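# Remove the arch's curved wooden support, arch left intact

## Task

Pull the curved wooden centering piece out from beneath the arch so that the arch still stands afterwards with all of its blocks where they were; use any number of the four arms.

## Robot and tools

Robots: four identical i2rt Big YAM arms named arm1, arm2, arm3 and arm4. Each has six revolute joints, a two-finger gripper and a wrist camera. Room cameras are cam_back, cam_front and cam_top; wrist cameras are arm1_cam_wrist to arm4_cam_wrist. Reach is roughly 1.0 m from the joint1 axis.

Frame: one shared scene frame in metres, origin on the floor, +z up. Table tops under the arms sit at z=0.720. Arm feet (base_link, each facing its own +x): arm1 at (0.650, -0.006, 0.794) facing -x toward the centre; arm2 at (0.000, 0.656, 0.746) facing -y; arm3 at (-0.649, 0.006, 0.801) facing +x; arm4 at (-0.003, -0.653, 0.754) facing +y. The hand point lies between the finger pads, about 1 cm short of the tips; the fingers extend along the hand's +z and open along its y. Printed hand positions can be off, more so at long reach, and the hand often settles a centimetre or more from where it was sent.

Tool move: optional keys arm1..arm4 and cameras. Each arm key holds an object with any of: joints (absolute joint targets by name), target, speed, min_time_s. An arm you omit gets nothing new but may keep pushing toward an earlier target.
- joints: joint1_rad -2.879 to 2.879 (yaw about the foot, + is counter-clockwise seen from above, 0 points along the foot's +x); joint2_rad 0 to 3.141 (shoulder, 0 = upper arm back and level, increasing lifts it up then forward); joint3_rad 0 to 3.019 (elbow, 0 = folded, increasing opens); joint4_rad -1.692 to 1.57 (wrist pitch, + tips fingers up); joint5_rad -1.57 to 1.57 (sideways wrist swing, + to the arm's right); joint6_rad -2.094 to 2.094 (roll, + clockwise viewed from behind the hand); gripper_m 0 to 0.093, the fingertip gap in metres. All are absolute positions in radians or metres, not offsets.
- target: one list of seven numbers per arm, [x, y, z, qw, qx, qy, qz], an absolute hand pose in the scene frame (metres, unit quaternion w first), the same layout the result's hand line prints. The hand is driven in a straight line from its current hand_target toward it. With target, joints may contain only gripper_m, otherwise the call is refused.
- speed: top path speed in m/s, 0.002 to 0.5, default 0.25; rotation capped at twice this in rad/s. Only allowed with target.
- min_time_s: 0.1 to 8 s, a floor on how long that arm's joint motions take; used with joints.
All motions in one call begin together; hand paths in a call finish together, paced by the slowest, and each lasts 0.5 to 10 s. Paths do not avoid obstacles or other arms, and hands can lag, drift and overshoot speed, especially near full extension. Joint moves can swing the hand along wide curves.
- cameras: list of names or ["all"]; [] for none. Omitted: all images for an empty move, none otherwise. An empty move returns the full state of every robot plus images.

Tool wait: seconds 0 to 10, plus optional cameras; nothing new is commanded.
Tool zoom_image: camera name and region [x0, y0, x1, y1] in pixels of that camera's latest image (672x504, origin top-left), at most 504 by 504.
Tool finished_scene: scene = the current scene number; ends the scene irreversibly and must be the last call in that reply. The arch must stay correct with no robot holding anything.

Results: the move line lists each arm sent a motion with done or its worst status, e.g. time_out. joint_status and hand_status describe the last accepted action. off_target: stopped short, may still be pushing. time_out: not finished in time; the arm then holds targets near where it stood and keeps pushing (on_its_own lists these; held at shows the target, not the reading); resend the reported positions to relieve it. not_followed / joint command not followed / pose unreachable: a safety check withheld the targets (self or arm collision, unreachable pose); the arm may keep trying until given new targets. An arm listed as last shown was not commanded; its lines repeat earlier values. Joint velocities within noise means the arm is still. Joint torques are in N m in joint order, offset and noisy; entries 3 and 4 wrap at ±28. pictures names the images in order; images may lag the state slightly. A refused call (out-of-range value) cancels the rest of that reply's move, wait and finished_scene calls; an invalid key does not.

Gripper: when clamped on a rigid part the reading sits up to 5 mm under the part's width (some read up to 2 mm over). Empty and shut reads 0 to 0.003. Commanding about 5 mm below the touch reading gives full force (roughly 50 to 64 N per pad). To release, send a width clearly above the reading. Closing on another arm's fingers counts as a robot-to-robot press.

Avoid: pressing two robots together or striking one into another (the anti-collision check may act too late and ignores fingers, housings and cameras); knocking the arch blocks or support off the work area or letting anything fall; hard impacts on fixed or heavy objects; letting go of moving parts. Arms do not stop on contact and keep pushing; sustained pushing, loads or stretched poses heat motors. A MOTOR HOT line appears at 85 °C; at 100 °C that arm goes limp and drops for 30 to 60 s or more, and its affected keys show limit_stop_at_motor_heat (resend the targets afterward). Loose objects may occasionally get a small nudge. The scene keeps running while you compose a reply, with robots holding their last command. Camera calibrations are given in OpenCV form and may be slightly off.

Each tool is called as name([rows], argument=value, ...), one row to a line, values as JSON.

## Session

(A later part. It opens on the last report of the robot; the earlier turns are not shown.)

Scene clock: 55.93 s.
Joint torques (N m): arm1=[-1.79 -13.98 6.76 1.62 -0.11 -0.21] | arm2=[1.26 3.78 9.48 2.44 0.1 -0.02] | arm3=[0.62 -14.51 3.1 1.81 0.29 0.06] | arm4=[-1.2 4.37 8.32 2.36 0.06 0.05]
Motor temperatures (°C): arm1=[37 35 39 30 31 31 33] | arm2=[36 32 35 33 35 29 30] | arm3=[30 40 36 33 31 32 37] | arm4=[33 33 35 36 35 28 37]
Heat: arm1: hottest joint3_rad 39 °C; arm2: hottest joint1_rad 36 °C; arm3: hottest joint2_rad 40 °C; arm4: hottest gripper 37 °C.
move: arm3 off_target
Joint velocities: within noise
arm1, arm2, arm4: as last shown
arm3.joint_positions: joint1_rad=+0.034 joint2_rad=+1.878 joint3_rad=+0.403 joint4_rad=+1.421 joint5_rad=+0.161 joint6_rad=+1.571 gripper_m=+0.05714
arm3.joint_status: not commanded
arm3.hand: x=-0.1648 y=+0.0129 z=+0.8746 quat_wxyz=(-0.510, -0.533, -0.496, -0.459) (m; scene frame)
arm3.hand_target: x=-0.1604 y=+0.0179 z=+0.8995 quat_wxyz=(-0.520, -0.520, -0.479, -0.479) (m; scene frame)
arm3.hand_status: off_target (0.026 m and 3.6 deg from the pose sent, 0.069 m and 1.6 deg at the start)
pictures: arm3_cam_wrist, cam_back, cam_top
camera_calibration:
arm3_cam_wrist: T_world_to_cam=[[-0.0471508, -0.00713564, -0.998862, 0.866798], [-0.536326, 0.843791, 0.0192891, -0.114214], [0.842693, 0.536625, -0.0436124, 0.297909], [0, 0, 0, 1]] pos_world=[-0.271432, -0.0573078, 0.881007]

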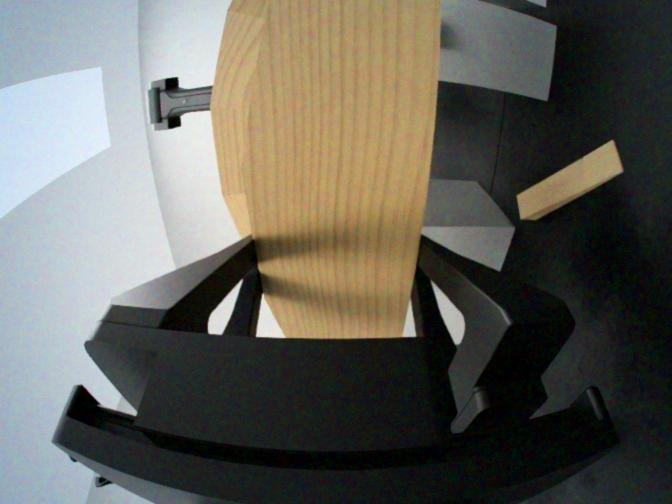

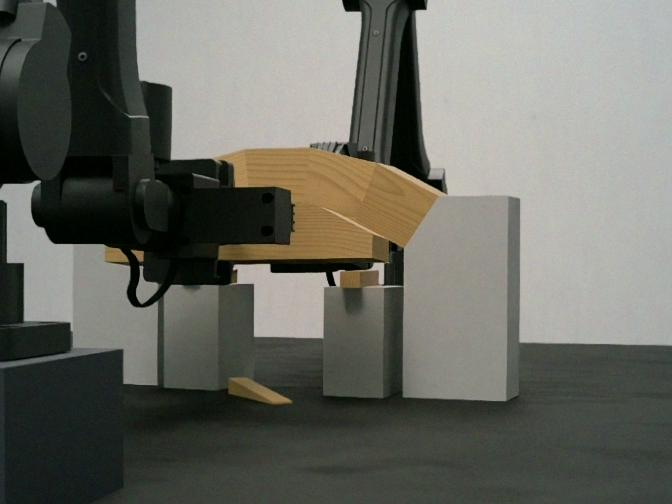

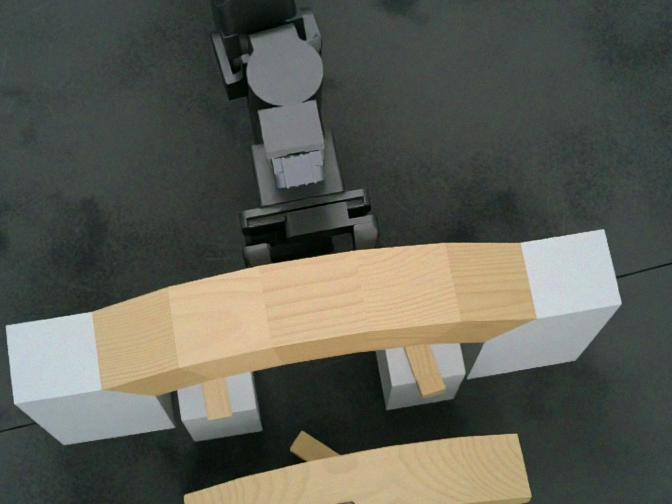

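move(arm3={"target":[-0.27,0.02,0.97,0.391,0.668,0.609,0.167],"speed":0.15}, arm1={"target":[0.10,-0.018,0.877,-0.03,0.7065,-0.03,-0.7063],"speed":0.1})

move(arm3={"target":[-0.30,0.02,0.93,0,0.7365,0.676,0],"speed":0.15}, cameras=["arm3_cam_wrist","cam_back","cam_front","cam_top"])

Scene clock: 59.90 s.
Joint torques (N m): arm1=[0.67 -13.98 1.72 3.59 0.12 -0.21] | arm2=[0.97 3.72 9.46 2.47 0.1 -0.03] | arm3=[0.91 -6.36 17.24 0.72 0.99 0.07] | arm4=[-1.14 4.6 8.18 2.24 0.08 0.07]
Motor temperatures (°C): arm1=[37 35 39 30 31 31 33] | arm2=[36 32 35 33 35 29 30] | arm3=[30 40 38 33 31 32 37] | arm4=[33 33 35 36 34 28 36]
Heat: arm1: hottest joint3_rad 39 °C; arm2: hottest joint1_rad 36 °C; arm3: hottest joint2_rad 40 °C; arm4: hottest joint4_rad 36 °C.
move: arm1 off_target; arm3 off_target
Joint velocities: within noise
arm1.joint_positions: joint1_rad=+0.079 joint2_rad=+1.975 joint3_rad=+0.599 joint4_rad=+1.338 joint5_rad=+0.151 joint6_rad=+0.020 gripper_m=+0.05989
arm1.joint_status: not commanded
arm1.hand: x=+0.0971 y=-0.0098 z=+0.8642 quat_wxyz=(-0.032, +0.718, -0.037, -0.695) (m; scene frame)
arm1.hand_target: x=+0.0999 y=-0.0178 z=+0.8768 quat_wxyz=(-0.030, +0.707, -0.030, -0.706) (m; scene frame)
arm1.hand_status: off_target (0.015 m and 2.0 deg from the pose sent, 0.120 m and 1.3 deg at the start)
arm2, arm4: as last shown
arm3.joint_positions: joint1_rad=+0.213 joint2_rad=+0.974 joint3_rad=+0.482 joint4_rad=-0.436 joint5_rad=+0.497 joint6_rad=+1.716 gripper_m=+0.05713
arm3.joint_status: not commanded
arm3.hand: x=-0.3002 y=+0.0099 z=+0.9184 quat_wxyz=(-0.364, -0.672, -0.634, -0.121) (m; scene frame)
arm3.hand_target: x=-0.2736 y=+0.0192 z=+0.9700 quat_wxyz=(-0.391, -0.669, -0.610, -0.168) (m; scene frame)
arm3.hand_status: off_target (0.061 m and 6.8 deg from the pose sent, 0.142 m and 41.6 deg at the start)
pictures: none

Scene clock: 63.53 s.
Joint torques (N m): arm1=[0.73 -13.98 1.74 3.58 0.12 -0.21] | arm2=[1.14 3.72 9.57 2.44 0.11 -0.01] | arm3=[-0.97 -8.06 15.32 -0.66 0.14 -0.02] | arm4=[-0.73 4.42 8.28 2.3 0.05 0.1]
Motor temperatures (°C): arm1=[37 35 39 30 31 31 33] | arm2=[36 32 36 33 35 29 30] | arm3=[30 40 40 32 31 31 37] | arm4=[33 33 35 36 34 28 36]
Heat: arm1: hottest joint3_rad 39 °C; arm2: hottest joint1_rad 36 °C; arm3: hottest joint2_rad 40 °C; arm4: hottest joint4_rad 36 °C.
move: arm3 off_target
Joint velocities: within noise
arm1, arm2, arm4: as last shown
arm3.joint_positions: joint1_rad=+0.008 joint2_rad=+1.299 joint3_rad=+0.874 joint4_rad=-1.192 joint5_rad=-0.003 joint6_rad=+1.704 gripper_m=+0.05713
arm3.joint_status: not commanded
arm3.hand: x=-0.3267 y=+0.0217 z=+0.9067 quat_wxyz=(+0.016, -0.737, -0.676, +0.022) (m; scene frame)
arm3.hand_target: x=-0.3015 y=+0.0199 z=+0.9302 quat_wxyz=(-0.001, -0.737, -0.676, +0.000) (m; scene frame)
arm3.hand_status: off_target (0.035 m and 3.1 deg from the pose sent, 0.016 m and 45.1 deg at the start)
pictures: arm3_cam_wrist, cam_back, cam_front, cam_top
camera_calibration:
arm3_cam_wrist: T_world_to_cam=[[-0.995039, 0.091293, 0.0395271, -0.36211], [0.096669, 0.79347, 0.600883, -0.528593], [0.0234928, 0.601723, -0.798359, 0.846308], [0, 0, 0, 1]] pos_world=[-0.329097, -0.0567622, 1.00759]

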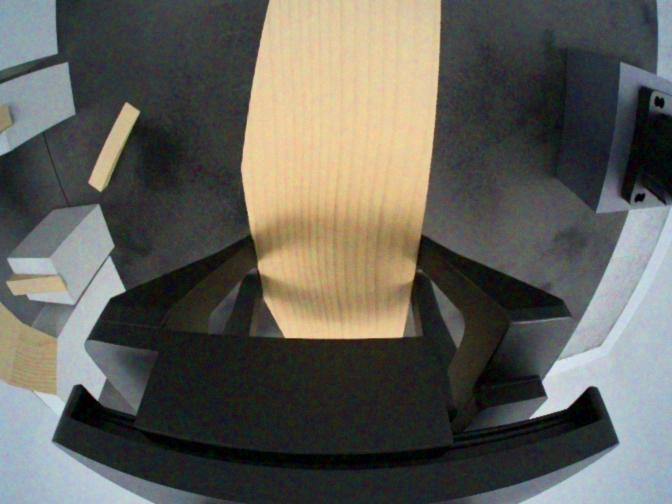

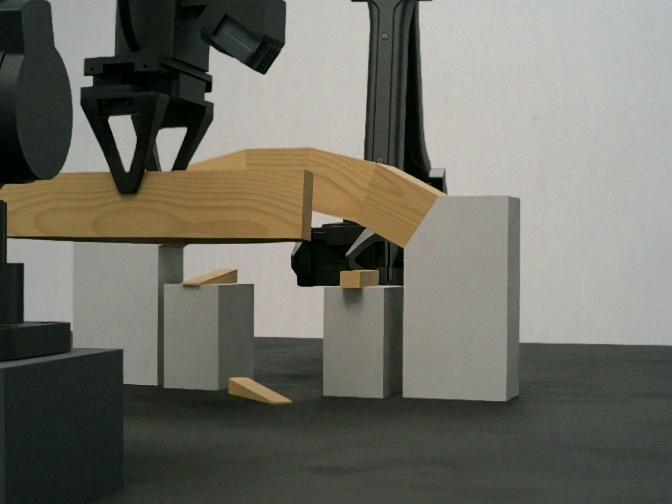

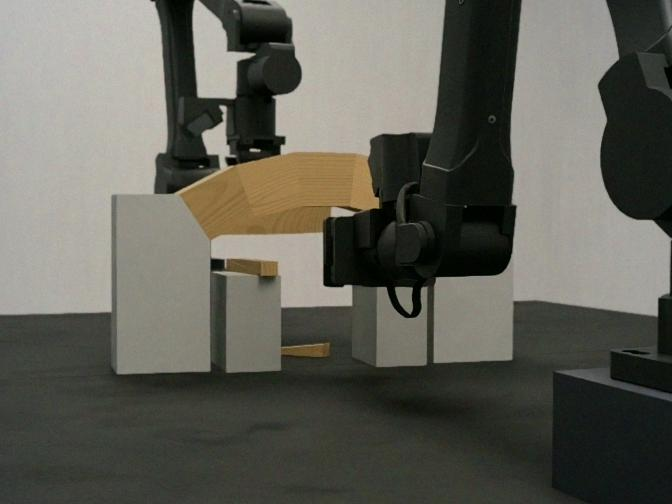

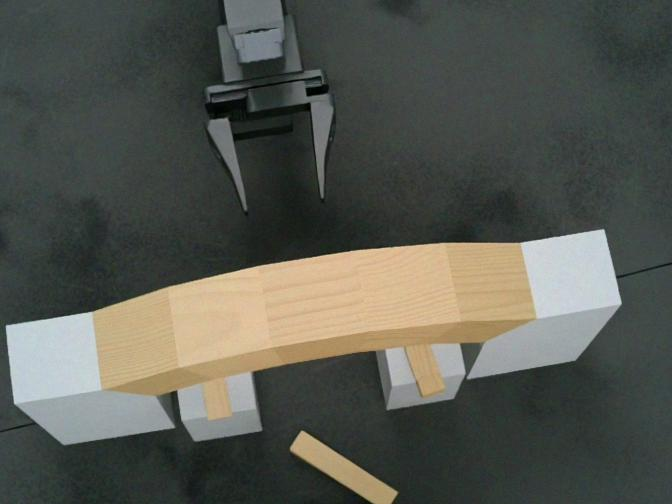

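move(arm3={"target":[-0.30,0.02,0.825,0,0.7365,0.676,0],"speed":0.1}, cameras=["cam_back"])

Scene clock: 65.60 s.
Joint torques (N m): arm1=[0.85 -13.98 1.76 3.58 0.12 -0.21] | arm2=[0.91 3.78 9.51 2.44 0.09 0] | arm3=[-0.91 -9.52 8.55 0.23 0.13 -0.02] | arm4=[-1.08 4.31 8.27 2.25 0.08 0.05]
Motor temperatures (°C): arm1=[37 35 39 30 31 31 33] | arm2=[36 32 36 33 34 29 30] | arm3=[30 40 40 32 31 31 37] | arm4=[33 33 35 36 34 28 36]
Heat: arm1: hottest joint3_rad 39 °C; arm2: hottest joint1_rad 36 °C; arm3: hottest joint2_rad 40 °C; arm4: hottest joint4_rad 36 °C.
move: arm3 done
Joint velocities: within noise
arm1, arm2, arm4: as last shown
arm3.joint_positions: joint1_rad=+0.008 joint2_rad=+1.464 joint3_rad=+0.778 joint4_rad=-0.897 joint5_rad=-0.004 joint6_rad=+1.704 gripper_m=+0.05713
arm3.joint_status: not commanded
arm3.hand: x=-0.3078 y=+0.0221 z=+0.8228 quat_wxyz=(+0.005, -0.737, -0.676, +0.008) (m; scene frame)
arm3.hand_target: x=-0.3002 y=+0.0199 z=+0.8251 quat_wxyz=(+0.000, -0.737, -0.676, +0.000) (m; scene frame)
arm3.hand_status: done (0.008 m and 1.1 deg from the pose sent, 0.086 m and 3.1 deg at the start)
pictures: cam_back

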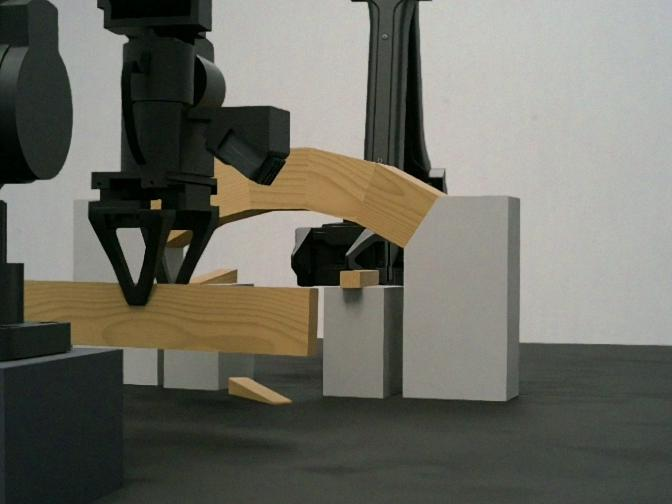

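move(arm3={"target":[-0.30,0.02,0.782,0,0.7365,0.676,0],"speed":0.06}, cameras=["cam_back"])

move(arm3={"target":[-0.30,0.02,0.770,0,0.7365,0.676,0],"speed":0.03}, cameras=["cam_back"])

Scene clock: 67.13 s.
Joint torques (N m): arm1=[0.79 -13.98 1.76 3.55 0.11 -0.21] | arm2=[1.2 3.72 9.54 2.45 0.09 -0.03] | arm3=[-0.85 -9.82 7.39 0.16 0.13 -0.01] | arm4=[-0.91 4.95 8.12 2.26 0.07 0.07]
Motor temperatures (°C): arm1=[37 35 39 30 31 31 33] | arm2=[36 32 36 33 34 29 30] | arm3=[30 40 40 32 31 31 37] | arm4=[33 33 35 36 34 28 36]
Heat: arm1: hottest joint3_rad 39 °C; arm2: hottest joint1_rad 36 °C; arm3: hottest joint2_rad 40 °C; arm4: hottest joint4_rad 36 °C.
move: arm3 done
Joint velocities: within noise
arm1, arm2, arm4: as last shown
arm3.joint_positions: joint1_rad=+0.008 joint2_rad=+1.557 joint3_rad=+0.738 joint4_rad=-0.759 joint5_rad=-0.004 joint6_rad=+1.704 gripper_m=+0.05713
arm3.joint_status: not commanded
arm3.hand: x=-0.3062 y=+0.0219 z=+0.7815 quat_wxyz=(+0.004, -0.737, -0.676, +0.006) (m; scene frame)
arm3.hand_target: x=-0.3000 y=+0.0199 z=+0.7821 quat_wxyz=(+0.000, -0.737, -0.676, +0.000) (m; scene frame)
arm3.hand_status: done (0.007 m and 0.9 deg from the pose sent, 0.042 m and 1.1 deg at the start)
pictures: cam_back

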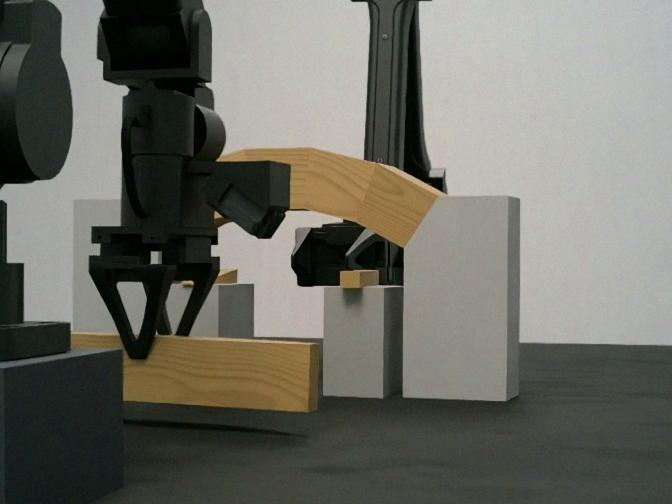

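Scene clock: 68.13 s.
Joint torques (N m): arm1=[0.73 -14.1 1.72 3.56 0.11 -0.21] | arm2=[1.2 3.6 9.52 2.47 0.12 -0.02] | arm3=[-0.73 -10.23 7.02 0.21 0.13 -0.01] | arm4=[-1.08 4.31 8.13 2.36 0.03 0.08]
Motor temperatures (°C): arm1=[37 35 39 30 31 31 33] | arm2=[36 32 36 33 34 29 30] | arm3=[30 40 40 32 31 31 37] | arm4=[33 32 35 36 34 28 36]
Heat: arm1: hottest joint3_rad 39 °C; arm2: hottest joint1_rad 36 °C; arm3: hottest joint2_rad 40 °C; arm4: hottest joint4_rad 36 °C.
move: arm3 done
Joint velocities: within noise
arm1, arm2, arm4: as last shown
arm3.joint_positions: joint1_rad=+0.008 joint2_rad=+1.586 joint3_rad=+0.729 joint4_rad=-0.720 joint5_rad=-0.004 joint6_rad=+1.704 gripper_m=+0.05713
arm3.joint_status: not commanded
arm3.hand: x=-0.3058 y=+0.0220 z=+0.7698 quat_wxyz=(+0.004, -0.737, -0.676, +0.006) (m; scene frame)
arm3.hand_target: x=-0.3000 y=+0.0200 z=+0.7701 quat_wxyz=(+0.000, -0.737, -0.676, +0.000) (m; scene frame)
arm3.hand_status: done (0.006 m and 0.8 deg from the pose sent, 0.013 m and 0.9 deg at the start)
pictures: cam_back

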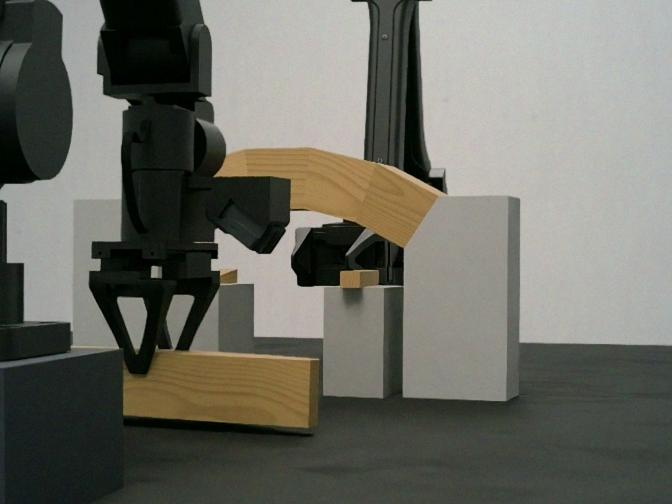

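move(arm3={"target":[-0.30,0.02,0.763,0,0.7365,0.676,0],"speed":0.03}, cameras=["cam_back"])

zoom_image(camera="cam_back", region=[80, 300, 400, 460])

Scene clock: 69.27 s.
Joint torques (N m): arm1=[0.79 -13.86 1.74 3.59 0.11 -0.2] | arm2=[1.2 3.78 9.48 2.45 0.12 -0.01] | arm3=[-0.79 -10.05 6.76 0.27 0.13 0] | arm4=[-0.97 4.6 8.23 2.39 0.07 0.07]
Motor temperatures (°C): arm1=[37 35 39 30 31 31 33] | arm2=[36 32 36 33 34 29 30] | arm3=[30 40 40 32 31 31 38] | arm4=[33 32 35 36 34 28 36]
Heat: arm1: hottest joint3_rad 39 °C; arm2: hottest joint1_rad 36 °C; arm3: hottest joint2_rad 40 °C; arm4: hottest joint4_rad 36 °C.
move: arm3 done
Joint velocities: within noise
arm1, arm2, arm4: as last shown
arm3.joint_positions: joint1_rad=+0.008 joint2_rad=+1.602 joint3_rad=+0.725 joint4_rad=-0.698 joint5_rad=-0.004 joint6_rad=+1.704 gripper_m=+0.05713
arm3.joint_status: not commanded
arm3.hand: x=-0.3054 y=+0.0219 z=+0.7635 quat_wxyz=(+0.003, -0.737, -0.676, +0.005) (m; scene frame)
arm3.hand_target: x=-0.3002 y=+0.0200 z=+0.7630 quat_wxyz=(+0.000, -0.737, -0.676, +0.000) (m; scene frame)
arm3.hand_status: done (0.006 m and 0.7 deg from the pose sent, 0.009 m and 0.8 deg at the start)
pictures: cam_back

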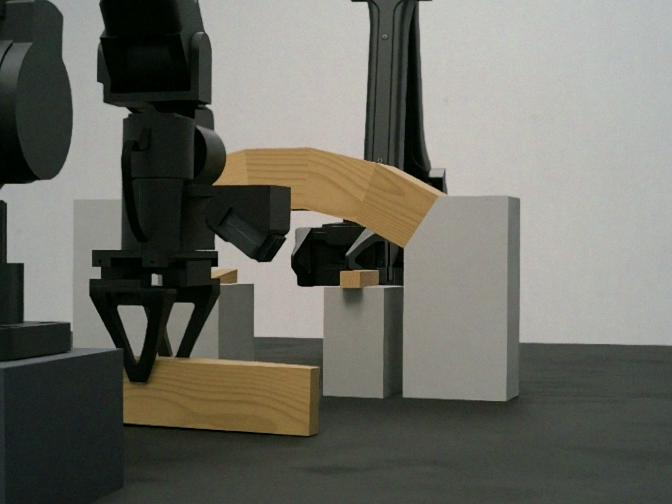

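Scaled by 1.575 from the camera's 672x504 image, which has a finer 960x720 frame.

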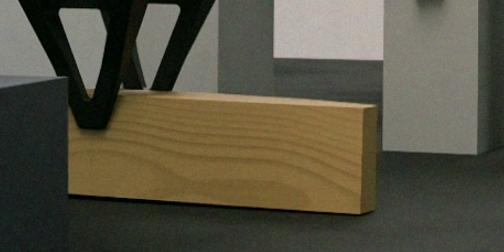

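move(arm3={"target":[-0.30,0.02,0.759,0,0.7365,0.676,0],"speed":0.02})

move(arm3={"joints":{"gripper_m":0.064}})

move(arm3={"joints":{"gripper_m":0.09}}, cameras=["arm3_cam_wrist","cam_back"])

Scene clock: 70.40 s.
Joint torques (N m): arm1=[0.67 -14.04 1.74 3.55 0.12 -0.21] | arm2=[1.08 3.84 9.52 2.43 0.11 -0.01] | arm3=[-0.79 -9.29 6.52 0.46 0.13 0] | arm4=[-0.26 4.66 8.28 2.22 0.06 0.08]
Motor temperatures (°C): arm1=[37 35 39 30 31 31 33] | arm2=[36 32 36 33 34 29 30] | arm3=[30 40 40 32 31 31 38] | arm4=[33 32 35 36 34 28 36]
Heat: arm1: hottest joint3_rad 39 °C; arm2: hottest joint1_rad 36 °C; arm3: hottest joint2_rad 40 °C; arm4: hottest joint4_rad 36 °C.
move: arm3 done
Joint velocities: within noise
arm1: as last shown
arm2.joint_positions: joint1_rad=-0.491 joint2_rad=+0.571 joint3_rad=+1.396 joint4_rad=-1.145 joint5_rad=+0.158 joint6_rad=+0.378 gripper_m=+0.09396
arm2.joint_status: not commanded
arm2.hand: x=-0.1424 y=+0.4717 z=+1.3418 quat_wxyz=(-0.330, -0.780, -0.216, +0.486) (m; scene frame)
arm2.hand_target: x=-0.1404 y=+0.4751 z=+1.3501 quat_wxyz=(-0.336, -0.774, -0.213, +0.492) (m; scene frame)
arm2.hand_status: not commanded
arm3.joint_positions: joint1_rad=+0.008 joint2_rad=+1.604 joint3_rad=+0.725 joint4_rad=-0.689 joint5_rad=-0.004 joint6_rad=+1.704 gripper_m=+0.05713
arm3.joint_status: not commanded
arm3.hand: x=-0.3035 y=+0.0220 z=+0.7630 quat_wxyz=(+0.001, -0.737, -0.676, +0.003) (m; scene frame)
arm3.hand_target: x=-0.3002 y=+0.0200 z=+0.7591 quat_wxyz=(+0.000, -0.737, -0.676, +0.000) (m; scene frame)
arm3.hand_status: done (0.006 m and 0.3 deg from the pose sent, 0.007 m and 0.7 deg at the start)
arm4.joint_positions: joint1_rad=-0.377 joint2_rad=+0.615 joint3_rad=+1.493 joint4_rad=-1.274 joint5_rad=+0.157 joint6_rad=-0.616 gripper_m=+0.09396
arm4.joint_status: not commanded
arm4.hand: x=+0.0978 y=-0.4603 z=+1.3602 quat_wxyz=(-0.554, +0.623, -0.545, -0.090) (m; scene frame)
arm4.hand_target: x=+0.0963 y=-0.4637 z=+1.3683 quat_wxyz=(-0.562, +0.618, -0.542, -0.093) (m; scene frame)
arm4.hand_status: not commanded
pictures: none

Scene clock: 71.00 s.
Joint torques (N m): arm1=[0.79 -13.98 1.74 3.58 0.12 -0.21] | arm2=[1.32 3.78 9.52 2.51 0.12 -0.03] | arm3=[-0.73 -9.52 6.57 0.29 0.13 0] | arm4=[-1.32 4.78 8.14 2.32 0.06 0.08]
Motor temperatures (°C): arm1=[37 35 39 30 31 31 33] | arm2=[36 32 36 33 34 29 30] | arm3=[30 40 40 32 31 31 37] | arm4=[33 32 35 36 34 28 36]
Heat: arm1: hottest joint3_rad 39 °C; arm2: hottest joint1_rad 36 °C; arm3: hottest joint2_rad 40 °C; arm4: hottest joint4_rad 36 °C.
move: arm3 done
Joint velocities: within noise
arm1, arm2, arm4: as last shown
arm3.joint_positions: joint1_rad=+0.008 joint2_rad=+1.604 joint3_rad=+0.725 joint4_rad=-0.685 joint5_rad=-0.004 joint6_rad=+1.704 gripper_m=+0.06391
arm3.joint_status: all done
arm3.hand: x=-0.3026 y=+0.0221 z=+0.7627 quat_wxyz=(+0.000, -0.737, -0.676, +0.001) (m; scene frame)
arm3.hand_target: x=-0.3002 y=+0.0200 z=+0.7590 quat_wxyz=(+0.000, -0.737, -0.676, +0.000) (m; scene frame)
arm3.hand_status: not commanded
pictures: none

Scene clock: 71.60 s.
Joint torques (N m): arm1=[0.67 -13.86 1.74 3.55 0.12 -0.21] | arm2=[1.26 3.84 9.5 2.5 0.11 -0.01] | arm3=[-0.79 -9.41 6.57 0.31 0.14 0] | arm4=[-1.38 4.78 8.2 2.35 0.07 0.04]
Motor temperatures (°C): arm1=[37 35 39 30 31 31 33] | arm2=[36 32 36 33 34 29 30] | arm3=[30 40 40 32 31 31 37] | arm4=[33 32 35 36 34 28 36]
Heat: arm1: hottest joint3_rad 39 °C; arm2: hottest joint1_rad 36 °C; arm3: hottest joint2_rad 40 °C; arm4: hottest joint4_rad 36 °C.
move: arm3 done
Joint velocities: within noise
arm1.joint_positions: joint1_rad=+0.079 joint2_rad=+1.975 joint3_rad=+0.599 joint4_rad=+1.338 joint5_rad=+0.151 joint6_rad=+0.020 gripper_m=+0.05989
arm1.joint_status: not commanded
arm1.hand: x=+0.0971 y=-0.0098 z=+0.8642 quat_wxyz=(-0.032, +0.718, -0.037, -0.695) (m; scene frame)
arm1.hand_target: x=+0.0999 y=-0.0178 z=+0.8768 quat_wxyz=(-0.030, +0.707, -0.030, -0.706) (m; scene frame)
arm1.hand_status: not commanded
arm2, arm4: as last shown
arm3.joint_positions: joint1_rad=+0.008 joint2_rad=+1.604 joint3_rad=+0.725 joint4_rad=-0.685 joint5_rad=-0.004 joint6_rad=+1.704 gripper_m=+0.08983
arm3.joint_status: all done
arm3.hand: x=-0.3026 y=+0.0221 z=+0.7627 quat_wxyz=(+0.000, -0.737, -0.676, +0.001) (m; scene frame)
arm3.hand_target: x=-0.3002 y=+0.0200 z=+0.7590 quat_wxyz=(+0.000, -0.737, -0.676, +0.000) (m; scene frame)
arm3.hand_status: not commanded
pictures: arm3_cam_wrist, cam_back
camera_calibration:
arm3_cam_wrist: T_world_to_cam=[[-0.99582, 0.0905289, -0.0120945, -0.293261], [0.0645835, 0.791597, 0.60762, -0.459421], [0.0645812, 0.6043, -0.794136, 0.739684], [0, 0, 0, 1]] pos_world=[-0.310134, -0.0567655, 0.863016]

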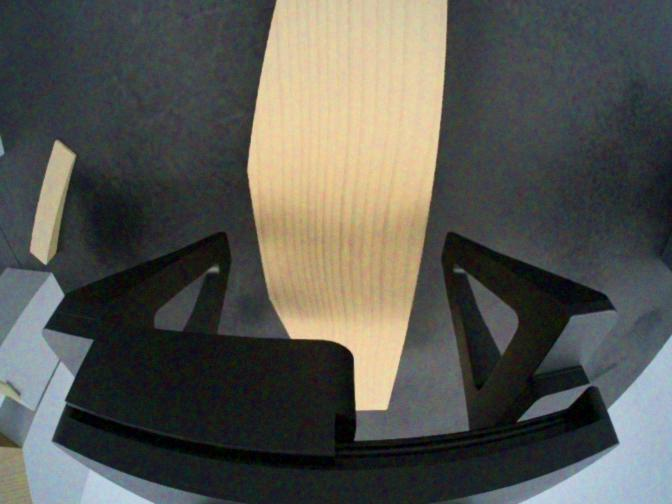

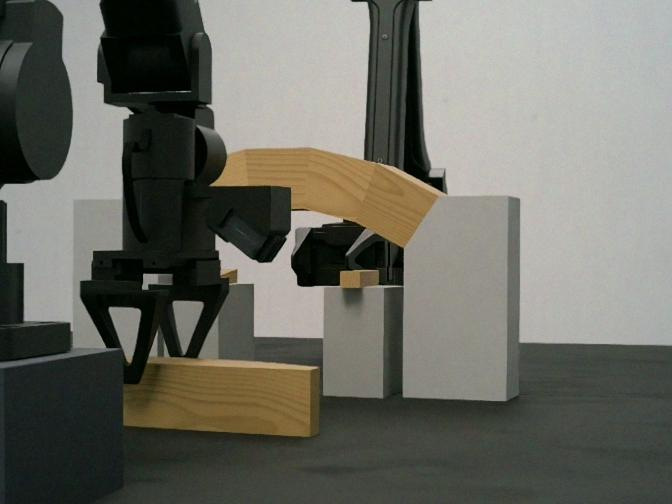

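move(arm3={"target":[-0.31,0.02,0.9,0,0.7365,0.676,0],"speed":0.15}, cameras=["cam_back"])

finished_scene(scene=1)

Scene clock: 73.47 s.
Joint torques (N m): arm1=[0.85 -13.98 1.72 3.56 0.11 -0.21] | arm2=[0.85 3.9 9.48 2.44 0.09 -0.02] | arm3=[-0.91 -9.58 12.85 -0.7 0.15 -0.01] | arm4=[-1.08 4.84 8.31 2.29 0.06 0.08]
Motor temperatures (°C): arm1=[37 35 38 30 31 31 33] | arm2=[36 32 36 33 34 29 30] | arm3=[30 40 40 32 31 31 37] | arm4=[33 32 36 36 34 28 36]
Heat: arm1: hottest joint3_rad 38 °C; arm2: hottest joint1_rad 36 °C; arm3: hottest joint2_rad 40 °C; arm4: hottest joint3_rad 36 °C.
move: arm3 off_target
Joint velocities: within noise
arm1, arm2, arm4: as last shown
arm3.joint_positions: joint1_rad=+0.008 joint2_rad=+1.326 joint3_rad=+0.822 joint4_rad=-1.107 joint5_rad=-0.004 joint6_rad=+1.704 gripper_m=+0.08992
arm3.joint_status: not commanded
arm3.hand: x=-0.3288 y=+0.0216 z=+0.8807 quat_wxyz=(+0.015, -0.737, -0.676, +0.019) (m; scene frame)
arm3.hand_target: x=-0.3108 y=+0.0199 z=+0.9001 quat_wxyz=(+0.000, -0.737, -0.676, +0.000) (m; scene frame)
arm3.hand_status: off_target (0.027 m and 2.8 deg from the pose sent, 0.137 m and 0.2 deg at the start)
pictures: cam_back

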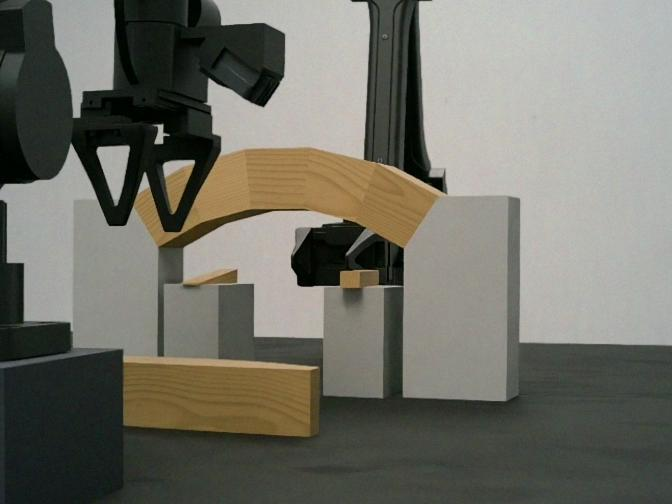

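The scene is finished: the task was done.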